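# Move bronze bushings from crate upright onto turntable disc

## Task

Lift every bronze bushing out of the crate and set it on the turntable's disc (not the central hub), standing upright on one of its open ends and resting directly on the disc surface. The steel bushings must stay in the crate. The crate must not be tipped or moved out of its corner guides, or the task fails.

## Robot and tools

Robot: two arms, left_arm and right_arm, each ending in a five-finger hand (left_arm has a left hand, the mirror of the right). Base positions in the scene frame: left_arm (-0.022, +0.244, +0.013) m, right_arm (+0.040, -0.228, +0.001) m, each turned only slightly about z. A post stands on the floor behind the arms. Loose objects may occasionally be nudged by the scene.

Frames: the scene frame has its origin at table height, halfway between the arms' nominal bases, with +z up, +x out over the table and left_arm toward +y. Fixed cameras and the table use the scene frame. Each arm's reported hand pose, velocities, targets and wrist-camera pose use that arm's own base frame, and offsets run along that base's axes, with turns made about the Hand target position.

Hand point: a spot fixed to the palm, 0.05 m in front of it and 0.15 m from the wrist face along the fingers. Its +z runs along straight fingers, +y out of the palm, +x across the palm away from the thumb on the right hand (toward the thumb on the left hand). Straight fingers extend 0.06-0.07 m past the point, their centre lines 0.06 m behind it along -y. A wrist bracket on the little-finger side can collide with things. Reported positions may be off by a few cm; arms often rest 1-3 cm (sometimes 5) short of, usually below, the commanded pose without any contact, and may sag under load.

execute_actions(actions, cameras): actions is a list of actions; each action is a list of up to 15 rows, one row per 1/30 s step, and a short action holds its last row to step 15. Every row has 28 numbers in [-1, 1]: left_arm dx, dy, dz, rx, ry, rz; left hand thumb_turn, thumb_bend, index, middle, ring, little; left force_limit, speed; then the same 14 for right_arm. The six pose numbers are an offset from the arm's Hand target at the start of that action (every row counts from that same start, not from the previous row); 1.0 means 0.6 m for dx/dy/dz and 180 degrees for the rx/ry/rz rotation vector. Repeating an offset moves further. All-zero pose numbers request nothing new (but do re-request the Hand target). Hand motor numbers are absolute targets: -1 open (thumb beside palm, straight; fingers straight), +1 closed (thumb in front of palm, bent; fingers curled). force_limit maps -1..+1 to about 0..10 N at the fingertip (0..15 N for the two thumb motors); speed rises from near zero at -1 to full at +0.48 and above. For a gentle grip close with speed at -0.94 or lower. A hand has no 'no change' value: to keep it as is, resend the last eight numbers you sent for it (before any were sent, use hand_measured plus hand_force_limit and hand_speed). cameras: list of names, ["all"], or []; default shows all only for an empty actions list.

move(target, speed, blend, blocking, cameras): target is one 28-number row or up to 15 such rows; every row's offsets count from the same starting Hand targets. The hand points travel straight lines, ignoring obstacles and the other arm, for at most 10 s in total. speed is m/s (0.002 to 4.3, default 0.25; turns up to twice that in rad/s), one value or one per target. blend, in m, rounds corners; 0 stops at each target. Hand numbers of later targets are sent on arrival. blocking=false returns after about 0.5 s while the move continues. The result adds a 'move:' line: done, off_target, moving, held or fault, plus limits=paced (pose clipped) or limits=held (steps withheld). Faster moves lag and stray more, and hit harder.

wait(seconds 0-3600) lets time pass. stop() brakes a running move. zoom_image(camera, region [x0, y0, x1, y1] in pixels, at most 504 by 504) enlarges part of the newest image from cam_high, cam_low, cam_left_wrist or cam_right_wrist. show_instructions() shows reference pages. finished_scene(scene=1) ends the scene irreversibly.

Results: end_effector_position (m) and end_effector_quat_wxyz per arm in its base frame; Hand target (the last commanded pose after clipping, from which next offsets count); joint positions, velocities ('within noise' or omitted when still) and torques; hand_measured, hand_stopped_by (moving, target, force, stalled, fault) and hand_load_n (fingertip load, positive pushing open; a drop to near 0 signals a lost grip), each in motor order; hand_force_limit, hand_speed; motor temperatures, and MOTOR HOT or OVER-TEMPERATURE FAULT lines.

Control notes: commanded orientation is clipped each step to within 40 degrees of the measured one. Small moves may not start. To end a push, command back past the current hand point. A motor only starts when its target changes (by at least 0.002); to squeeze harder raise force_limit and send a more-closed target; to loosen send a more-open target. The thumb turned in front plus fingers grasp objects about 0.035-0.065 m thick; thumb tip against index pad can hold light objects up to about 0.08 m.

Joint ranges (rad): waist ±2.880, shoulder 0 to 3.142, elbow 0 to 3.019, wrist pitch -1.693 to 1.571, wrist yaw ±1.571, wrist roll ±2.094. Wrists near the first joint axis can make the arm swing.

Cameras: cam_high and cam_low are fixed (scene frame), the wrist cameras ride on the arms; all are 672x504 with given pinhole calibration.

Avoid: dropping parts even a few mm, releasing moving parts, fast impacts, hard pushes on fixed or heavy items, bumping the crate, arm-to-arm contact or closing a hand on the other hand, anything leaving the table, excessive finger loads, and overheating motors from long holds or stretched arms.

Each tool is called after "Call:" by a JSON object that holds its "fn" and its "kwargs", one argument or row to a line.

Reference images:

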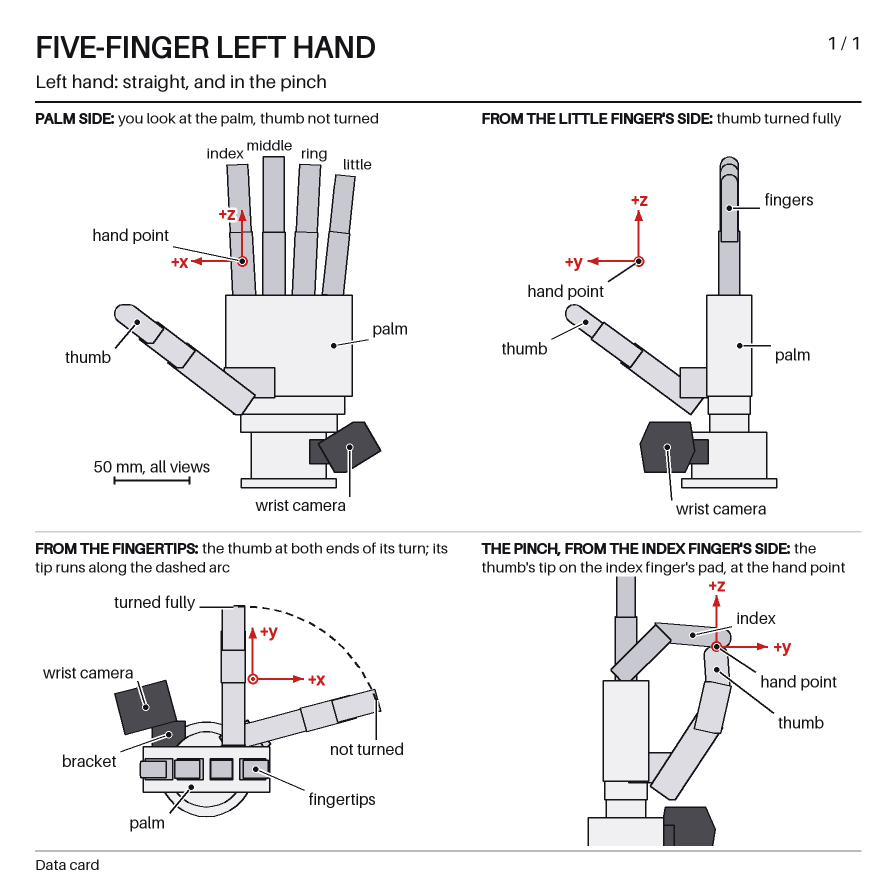

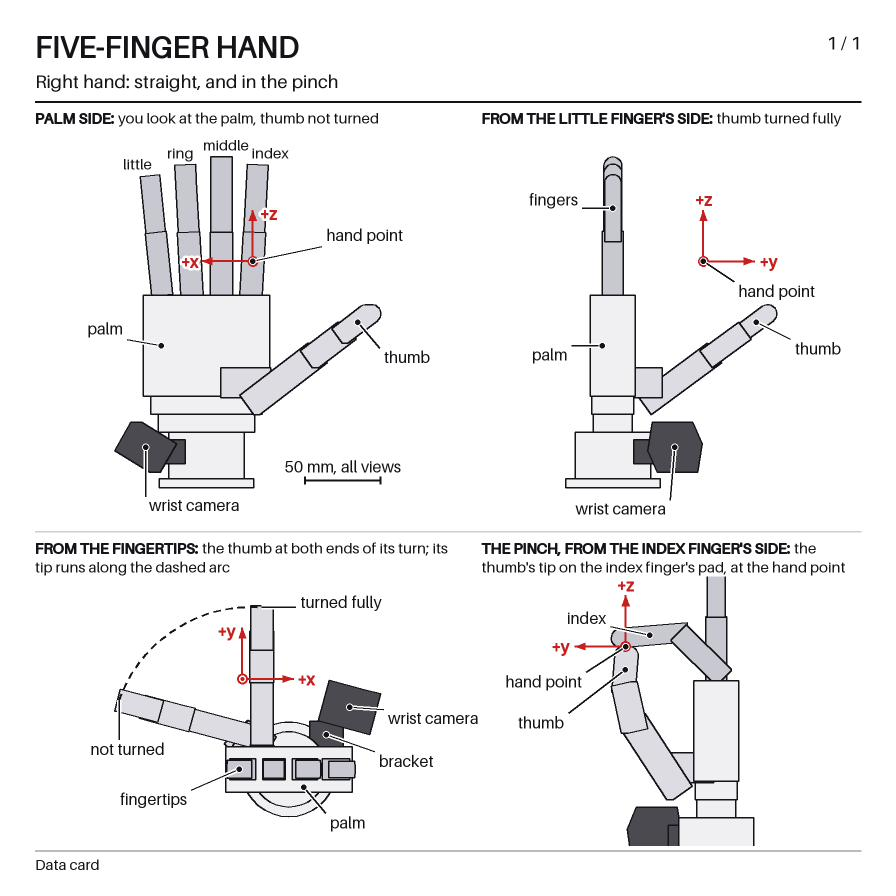

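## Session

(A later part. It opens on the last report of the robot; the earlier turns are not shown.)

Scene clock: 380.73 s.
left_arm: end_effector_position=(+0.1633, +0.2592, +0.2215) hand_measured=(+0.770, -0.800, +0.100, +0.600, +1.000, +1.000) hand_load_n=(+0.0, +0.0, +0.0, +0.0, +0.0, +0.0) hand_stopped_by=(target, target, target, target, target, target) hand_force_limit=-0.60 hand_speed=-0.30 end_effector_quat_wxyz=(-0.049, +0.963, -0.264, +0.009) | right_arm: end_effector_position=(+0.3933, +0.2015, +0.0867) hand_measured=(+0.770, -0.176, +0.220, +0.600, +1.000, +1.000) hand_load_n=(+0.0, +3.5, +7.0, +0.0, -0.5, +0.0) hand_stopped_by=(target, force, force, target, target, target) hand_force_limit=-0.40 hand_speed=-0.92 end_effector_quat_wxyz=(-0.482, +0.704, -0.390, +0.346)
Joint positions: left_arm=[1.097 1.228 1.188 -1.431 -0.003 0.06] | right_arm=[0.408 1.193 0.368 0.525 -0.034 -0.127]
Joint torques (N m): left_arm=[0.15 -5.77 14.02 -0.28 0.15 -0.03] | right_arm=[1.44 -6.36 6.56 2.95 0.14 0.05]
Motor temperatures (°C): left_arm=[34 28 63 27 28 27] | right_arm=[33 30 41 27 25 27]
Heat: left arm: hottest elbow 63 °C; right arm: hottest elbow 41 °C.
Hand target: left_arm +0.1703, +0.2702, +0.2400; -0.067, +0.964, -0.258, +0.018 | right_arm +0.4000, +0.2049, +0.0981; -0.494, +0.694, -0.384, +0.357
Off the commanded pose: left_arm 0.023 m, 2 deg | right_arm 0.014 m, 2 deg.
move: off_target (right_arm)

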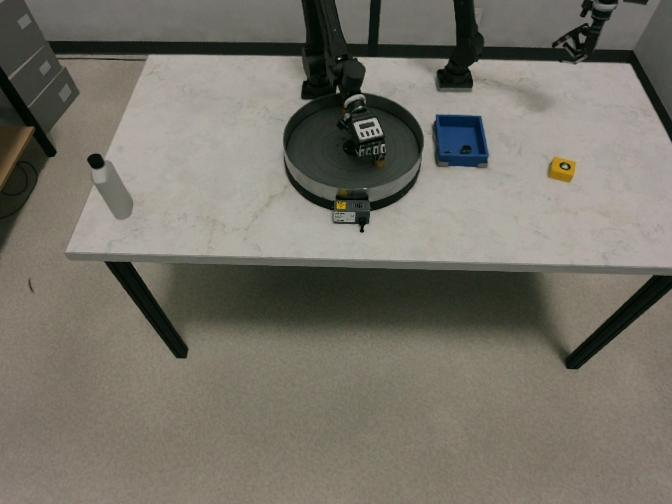

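Call:
{"fn": "move", "kwargs": {
  "target": [
    [0,0,0,0,0,0,0.77,-0.8,0.1,0.6,1,1,-0.6,-0.3,0,0,-0.008,0,0,0,0.77,0.12,0.45,0.6,1,1,-0.4,-0.92]
  ],
  "speed": 0.03,
  "cameras": ["cam_high"]
}}

Call:
{"fn": "zoom_image", "kwargs": {
  "camera": "cam_high",
  "region": [362, 140, 398, 170]
}}

Scene clock: 382.73 s.
left_arm: end_effector_position=(+0.1633, +0.2592, +0.2215) hand_measured=(+0.770, -0.800, +0.100, +0.600, +1.000, +1.000) hand_load_n=(-0.5, +0.0, +0.0, +0.0, +0.0, +0.0) hand_stopped_by=(target, target, target, target, target, target) hand_force_limit=-0.60 hand_speed=-0.30 end_effector_quat_wxyz=(-0.049, +0.963, -0.264, +0.009) | right_arm: end_effector_position=(+0.3983, +0.1950, +0.0844) hand_measured=(+0.770, -0.176, +0.220, +0.600, +1.000, +1.000) hand_load_n=(+0.0, +4.0, +7.0, +0.0, +0.0, +0.0) hand_stopped_by=(target, force, force, target, target, target) hand_force_limit=-0.40 hand_speed=-0.92 end_effector_quat_wxyz=(-0.479, +0.699, -0.396, +0.354)
Joint positions: left_arm=[1.097 1.228 1.188 -1.431 -0.003 0.06] | right_arm=[0.394 1.209 0.365 0.549 -0.024 -0.129]
Joint torques (N m): left_arm=[0.26 -5.77 14.01 -0.28 0.15 -0.03] | right_arm=[1.49 -6.24 6.27 2.84 0.12 0.05]
Motor temperatures (°C): left_arm=[34 28 63 27 28 27] | right_arm=[33 30 41 27 25 27]
Heat: left arm: hottest elbow 63 °C; right arm: hottest elbow 41 °C.
Hand target: left_arm +0.1703, +0.2702, +0.2400; -0.067, +0.964, -0.258, +0.018 | right_arm +0.4000, +0.2049, +0.0933; -0.494, +0.694, -0.384, +0.357
Off the commanded pose: left_arm 0.023 m, 2 deg | right_arm 0.013 m, 2 deg.
move: off_target (right_arm)

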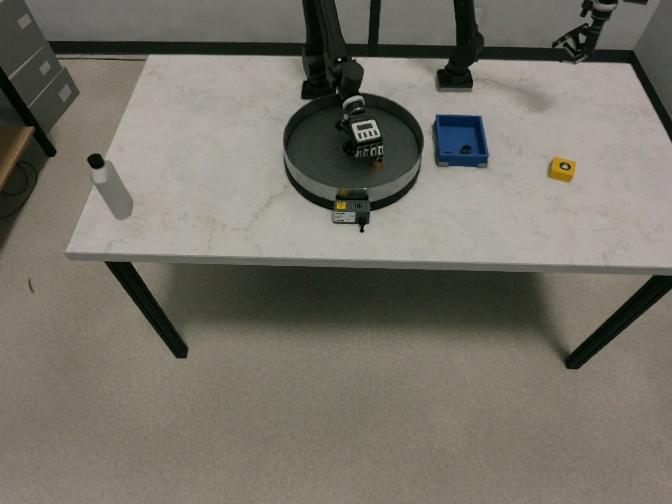

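Scaled by 14.000 from the camera's image (finer frame: 960x720).

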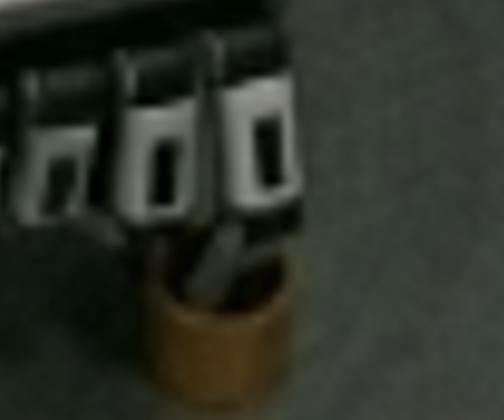

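Call:
{"fn": "move", "kwargs": {
  "target": [
    [0,0,0,0,0,0,0.77,-0.8,0.1,0.6,1,1,-0.6,-0.3,0,0,0,0,0,0,0.77,-0.5,0.45,0.6,1,1,-0.4,-0.7],
    [0,0,0,0,0,0,0.77,-0.8,0.1,0.6,1,1,-0.6,-0.3,0,0,0.12,0,0,0,0.77,-0.5,0.45,0.6,1,1,-0.4,-0.7]
  ],
  "speed": 0.12,
  "cameras": ["cam_high","cam_low"]
}}

Call:
{"fn": "zoom_image", "kwargs": {
  "camera": "cam_high",
  "region": [280, 85, 430, 215]
}}

Scene clock: 386.07 s.
left_arm: end_effector_position=(+0.1633, +0.2592, +0.2215) hand_measured=(+0.770, -0.800, +0.100, +0.600, +1.000, +1.000) hand_load_n=(+0.0, +0.0, +0.0, +0.0, +0.0, +0.0) hand_stopped_by=(target, target, target, target, target, target) hand_force_limit=-0.60 hand_speed=-0.30 end_effector_quat_wxyz=(-0.049, +0.963, -0.264, +0.009) | right_arm: end_effector_position=(+0.3889, +0.1944, +0.1404) hand_measured=(+0.770, -0.500, +0.220, +0.600, +1.000, +1.000) hand_load_n=(+0.0, +0.0, +0.0, +0.0, +0.0, +0.0) hand_stopped_by=(target, target, force, target, target, target) hand_force_limit=-0.40 hand_speed=-0.70 end_effector_quat_wxyz=(-0.481, +0.700, -0.397, +0.347)
Joint positions: left_arm=[1.097 1.228 1.188 -1.431 -0.003 0.06] | right_arm=[0.396 1.003 0.434 0.269 -0.034 -0.119]
Joint torques (N m): left_arm=[0.15 -5.89 14.02 -0.29 0.15 -0.03] | right_arm=[1.49 -5.36 10.97 1.22 0.09 0.05]
Motor temperatures (°C): left_arm=[34 28 64 27 28 27] | right_arm=[33 30 41 27 25 27]
Heat: left arm: hottest elbow 64 °C; right arm: hottest elbow 41 °C.
Hand target: left_arm +0.1703, +0.2702, +0.2400; -0.067, +0.964, -0.258, +0.018 | right_arm +0.4000, +0.2049, +0.1653; -0.494, +0.694, -0.384, +0.357
Off the commanded pose: left_arm 0.023 m, 2 deg | right_arm 0.029 m, 2 deg.
move: off_target (right_arm)

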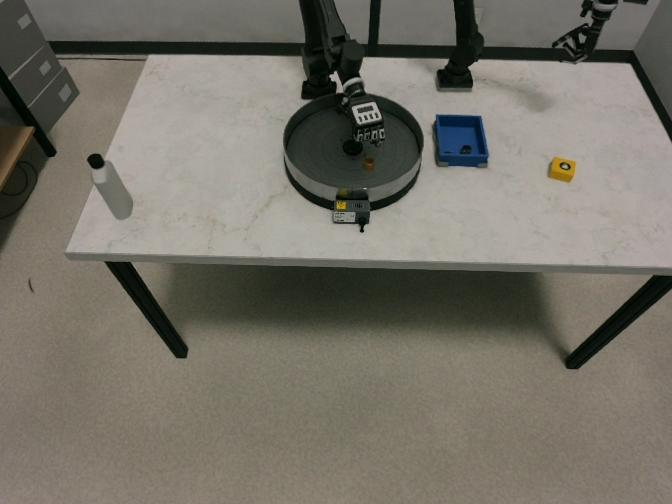

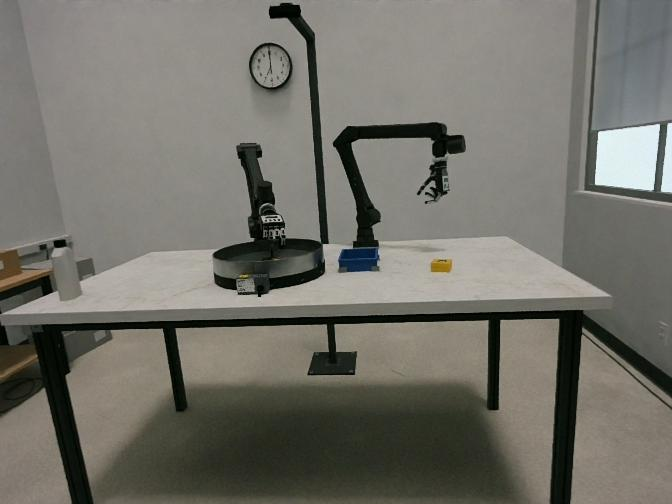

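Scaled by 3.360 from the camera's image (finer frame: 960x720).

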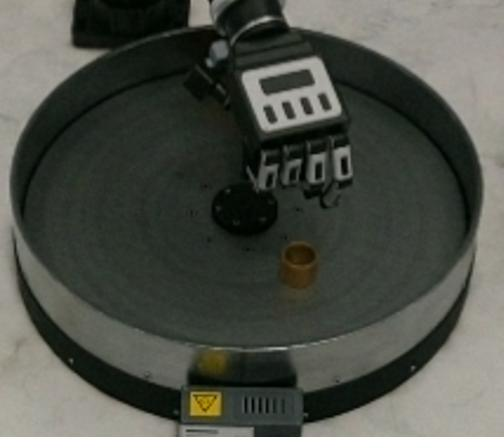

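Call:
{"fn": "move", "kwargs": {
  "target": [
    [0,0,0,0,0,0,0.77,-0.8,0.1,0.6,1,1,-0.6,-0.3,0,0,0.19,0,0,0,0.77,-0.5,0.45,0.6,1,1,-0.4,-0.7],
    [0,0,0,0,0,0,0.77,-0.8,0.1,0.6,1,1,-0.6,-0.3,-0.2,0.35,0.2,0,0,0,0.77,-0.5,0.45,0.6,1,1,-0.4,-0.7]
  ],
  "speed": 0.25,
  "blend": [0.03,0],
  "cameras": ["cam_high","cam_low"]
}}

Call:
{"fn": "wait", "kwargs": {
  "seconds": 14,
  "cameras": ["all"]
}}

Call:
{"fn": "zoom_image", "kwargs": {
  "camera": "cam_high",
  "region": [310, 80, 400, 170]
}}

Call:
{"fn": "zoom_image", "kwargs": {
  "camera": "cam_high",
  "region": [425, 100, 500, 180]
}}

Scene clock: 390.17 s.
left_arm: end_effector_position=(+0.1633, +0.2592, +0.2215) hand_measured=(+0.770, -0.800, +0.100, +0.600, +1.000, +1.000) hand_load_n=(+0.0, +0.0, +0.0, +0.0, +0.0, +0.0) hand_stopped_by=(target, target, target, target, target, target) hand_force_limit=-0.60 hand_speed=-0.30 end_effector_quat_wxyz=(-0.049, +0.963, -0.264, +0.009) | right_arm: end_effector_position=(+0.2758, +0.4037, +0.2524) hand_measured=(+0.770, -0.500, +0.220, +0.600, +1.000, +1.000) hand_load_n=(+0.0, +0.0, +0.0, +0.0, +0.0, +0.0) hand_stopped_by=(target, target, force, target, target, target) hand_force_limit=-0.40 hand_speed=-0.70 end_effector_quat_wxyz=(-0.474, +0.711, -0.378, +0.358)
Joint positions: left_arm=[1.097 1.228 1.188 -1.431 -0.003 0.06] | right_arm=[1.17 1.081 0.825 -0.138 0.695 0.103]
Joint torques (N m): left_arm=[0.21 -5.83 14.06 -0.28 0.16 -0.03] | right_arm=[0.62 -7.82 12.67 0.99 0.45 0.17]
Motor temperatures (°C): left_arm=[34 28 64 27 28 27] | right_arm=[33 30 43 27 25 27]
Heat: left arm: hottest elbow 64 °C; right arm: hottest elbow 43 °C.
Hand target: left_arm +0.1703, +0.2702, +0.2400; -0.067, +0.964, -0.258, +0.018 | right_arm +0.2800, +0.4149, +0.2853; -0.494, +0.694, -0.384, +0.357
Off the commanded pose: left_arm 0.023 m, 2 deg | right_arm 0.035 m, 3 deg.
move: off_target (right_arm)

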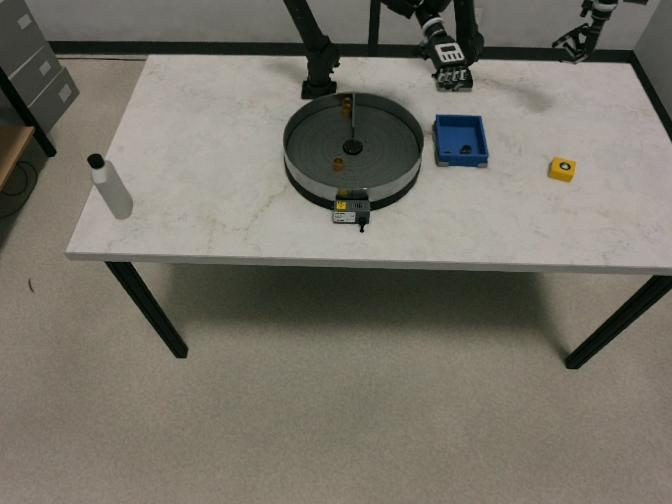

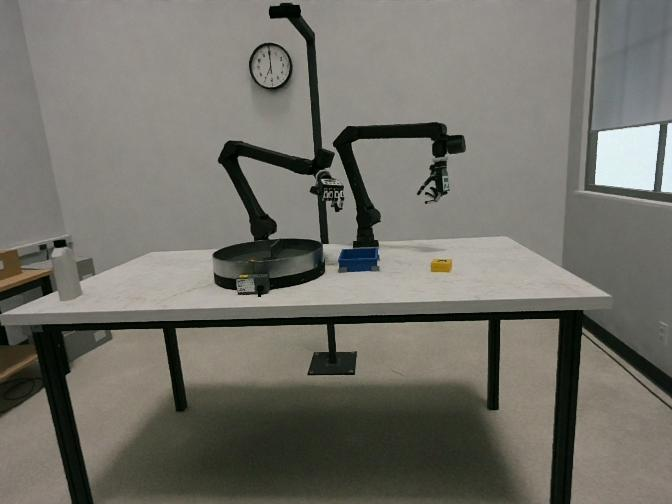

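Scene clock: 400.17 s.
left_arm: end_effector_position=(+0.1633, +0.2592, +0.2215) hand_measured=(+0.770, -0.800, +0.100, +0.600, +1.000, +1.000) hand_load_n=(+0.0, +0.0, +0.0, +0.0, +0.0, +0.0) hand_stopped_by=(target, target, target, target, target, target) hand_force_limit=-0.60 hand_speed=-0.30 end_effector_quat_wxyz=(-0.049, +0.963, -0.264, +0.009) | right_arm: end_effector_position=(+0.2758, +0.4037, +0.2524) hand_measured=(+0.770, -0.500, +0.220, +0.600, +1.000, +1.000) hand_load_n=(+0.0, +0.0, +0.0, +0.0, +0.0, +0.0) hand_stopped_by=(target, target, force, target, target, target) hand_force_limit=-0.40 hand_speed=-0.70 end_effector_quat_wxyz=(-0.474, +0.711, -0.378, +0.358)
Joint positions: left_arm=[1.097 1.228 1.188 -1.431 -0.003 0.06] | right_arm=[1.17 1.081 0.825 -0.138 0.695 0.103]
Joint torques (N m): left_arm=[0.09 -5.95 14.02 -0.29 0.15 -0.03] | right_arm=[0.56 -7.82 12.66 0.99 0.45 0.16]
Motor temperatures (°C): left_arm=[34 28 64 27 28 26] | right_arm=[33 29 48 27 25 27]
Heat: left arm: hottest elbow 64 °C; right arm: hottest elbow 48 °C.
Hand target: left_arm +0.1703, +0.2702, +0.2400; -0.067, +0.964, -0.258, +0.018 | right_arm +0.2800, +0.4149, +0.2853; -0.494, +0.694, -0.384, +0.357
Off the commanded pose: left_arm 0.023 m, 2 deg | right_arm 0.035 m, 3 deg.
wait: 10.00 of 14 s (the remaining seconds did not pass); at rest by 0.17 s
cam_left_wrist: T_world_to_cam=[[0.68047, 0.72486, 0.10741, -0.32293], [0.59614, -0.63285, 0.49407, -0.04641], [0.42611, -0.27217, -0.86276, 0.30739]] pos_world=[0.11643, 0.28837, 0.32282]
cam_right_wrist: T_world_to_cam=[[-0.06771, -0.47212, -0.87893, 0.42988], [-0.85816, 0.4769, -0.19006, 0.09562], [0.50889, 0.7414, -0.43744, -0.21506]] pos_world=[0.22061, 0.3168, 0.30193]

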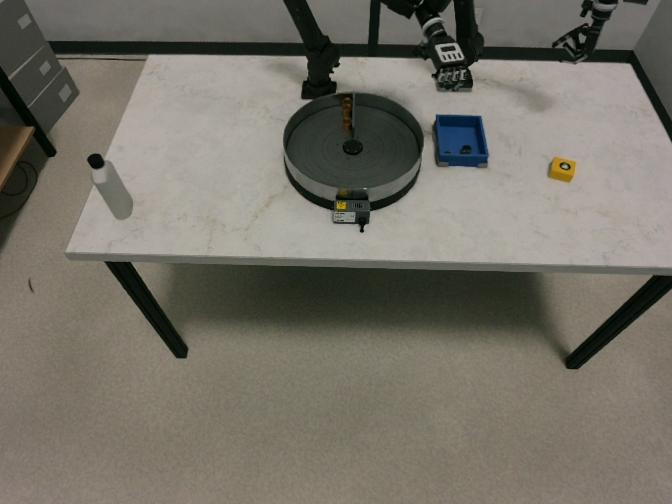

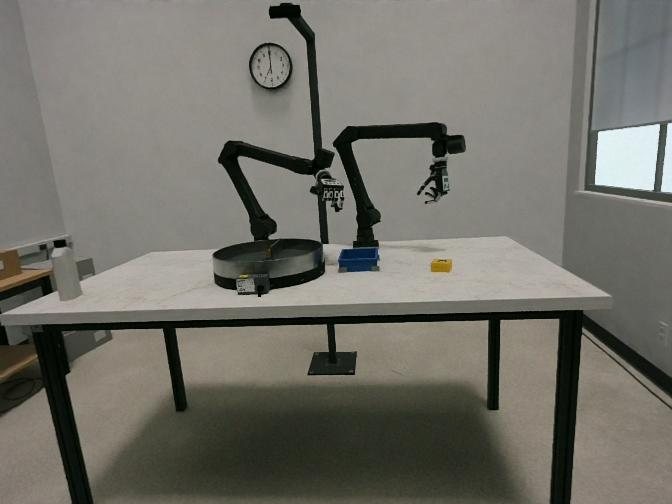

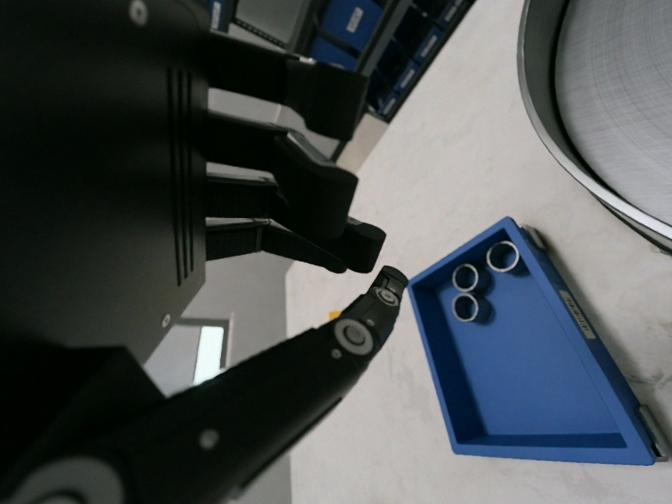

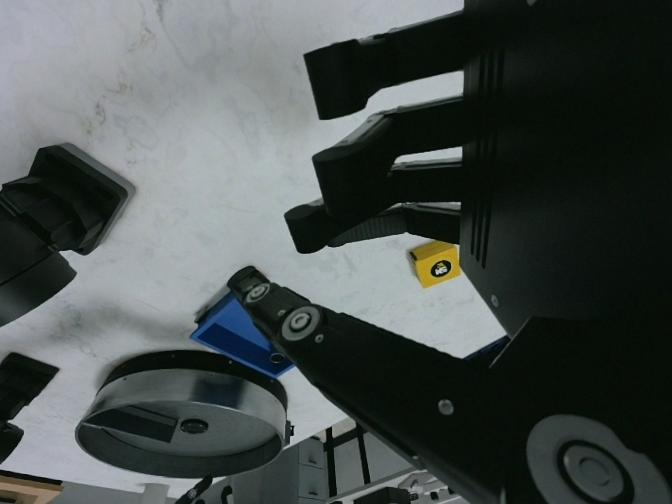

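Scaled by 5.600 from the camera's image (finer frame: 960x720).

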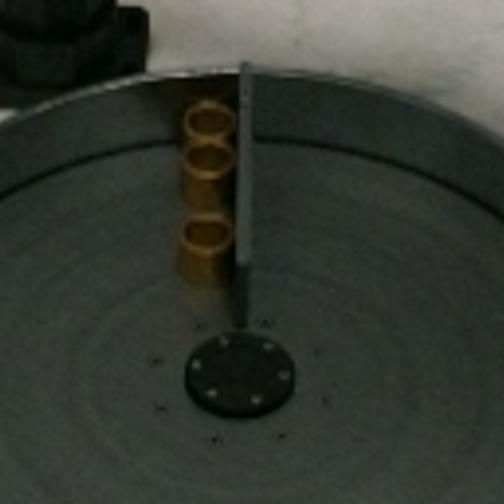

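Scaled by 6.300 from the camera's image (finer frame: 960x720).

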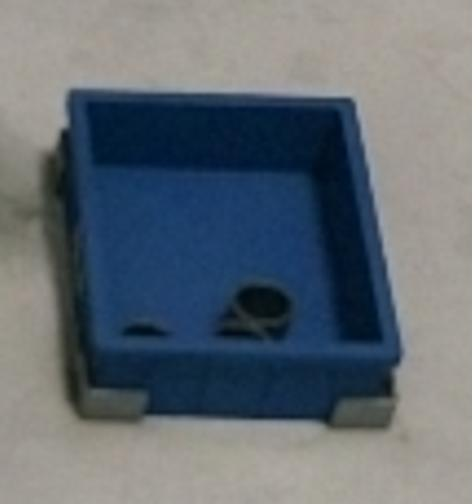

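Call:
{"fn": "finished_scene", "kwargs": {

}}

The scene is finished: the task was done.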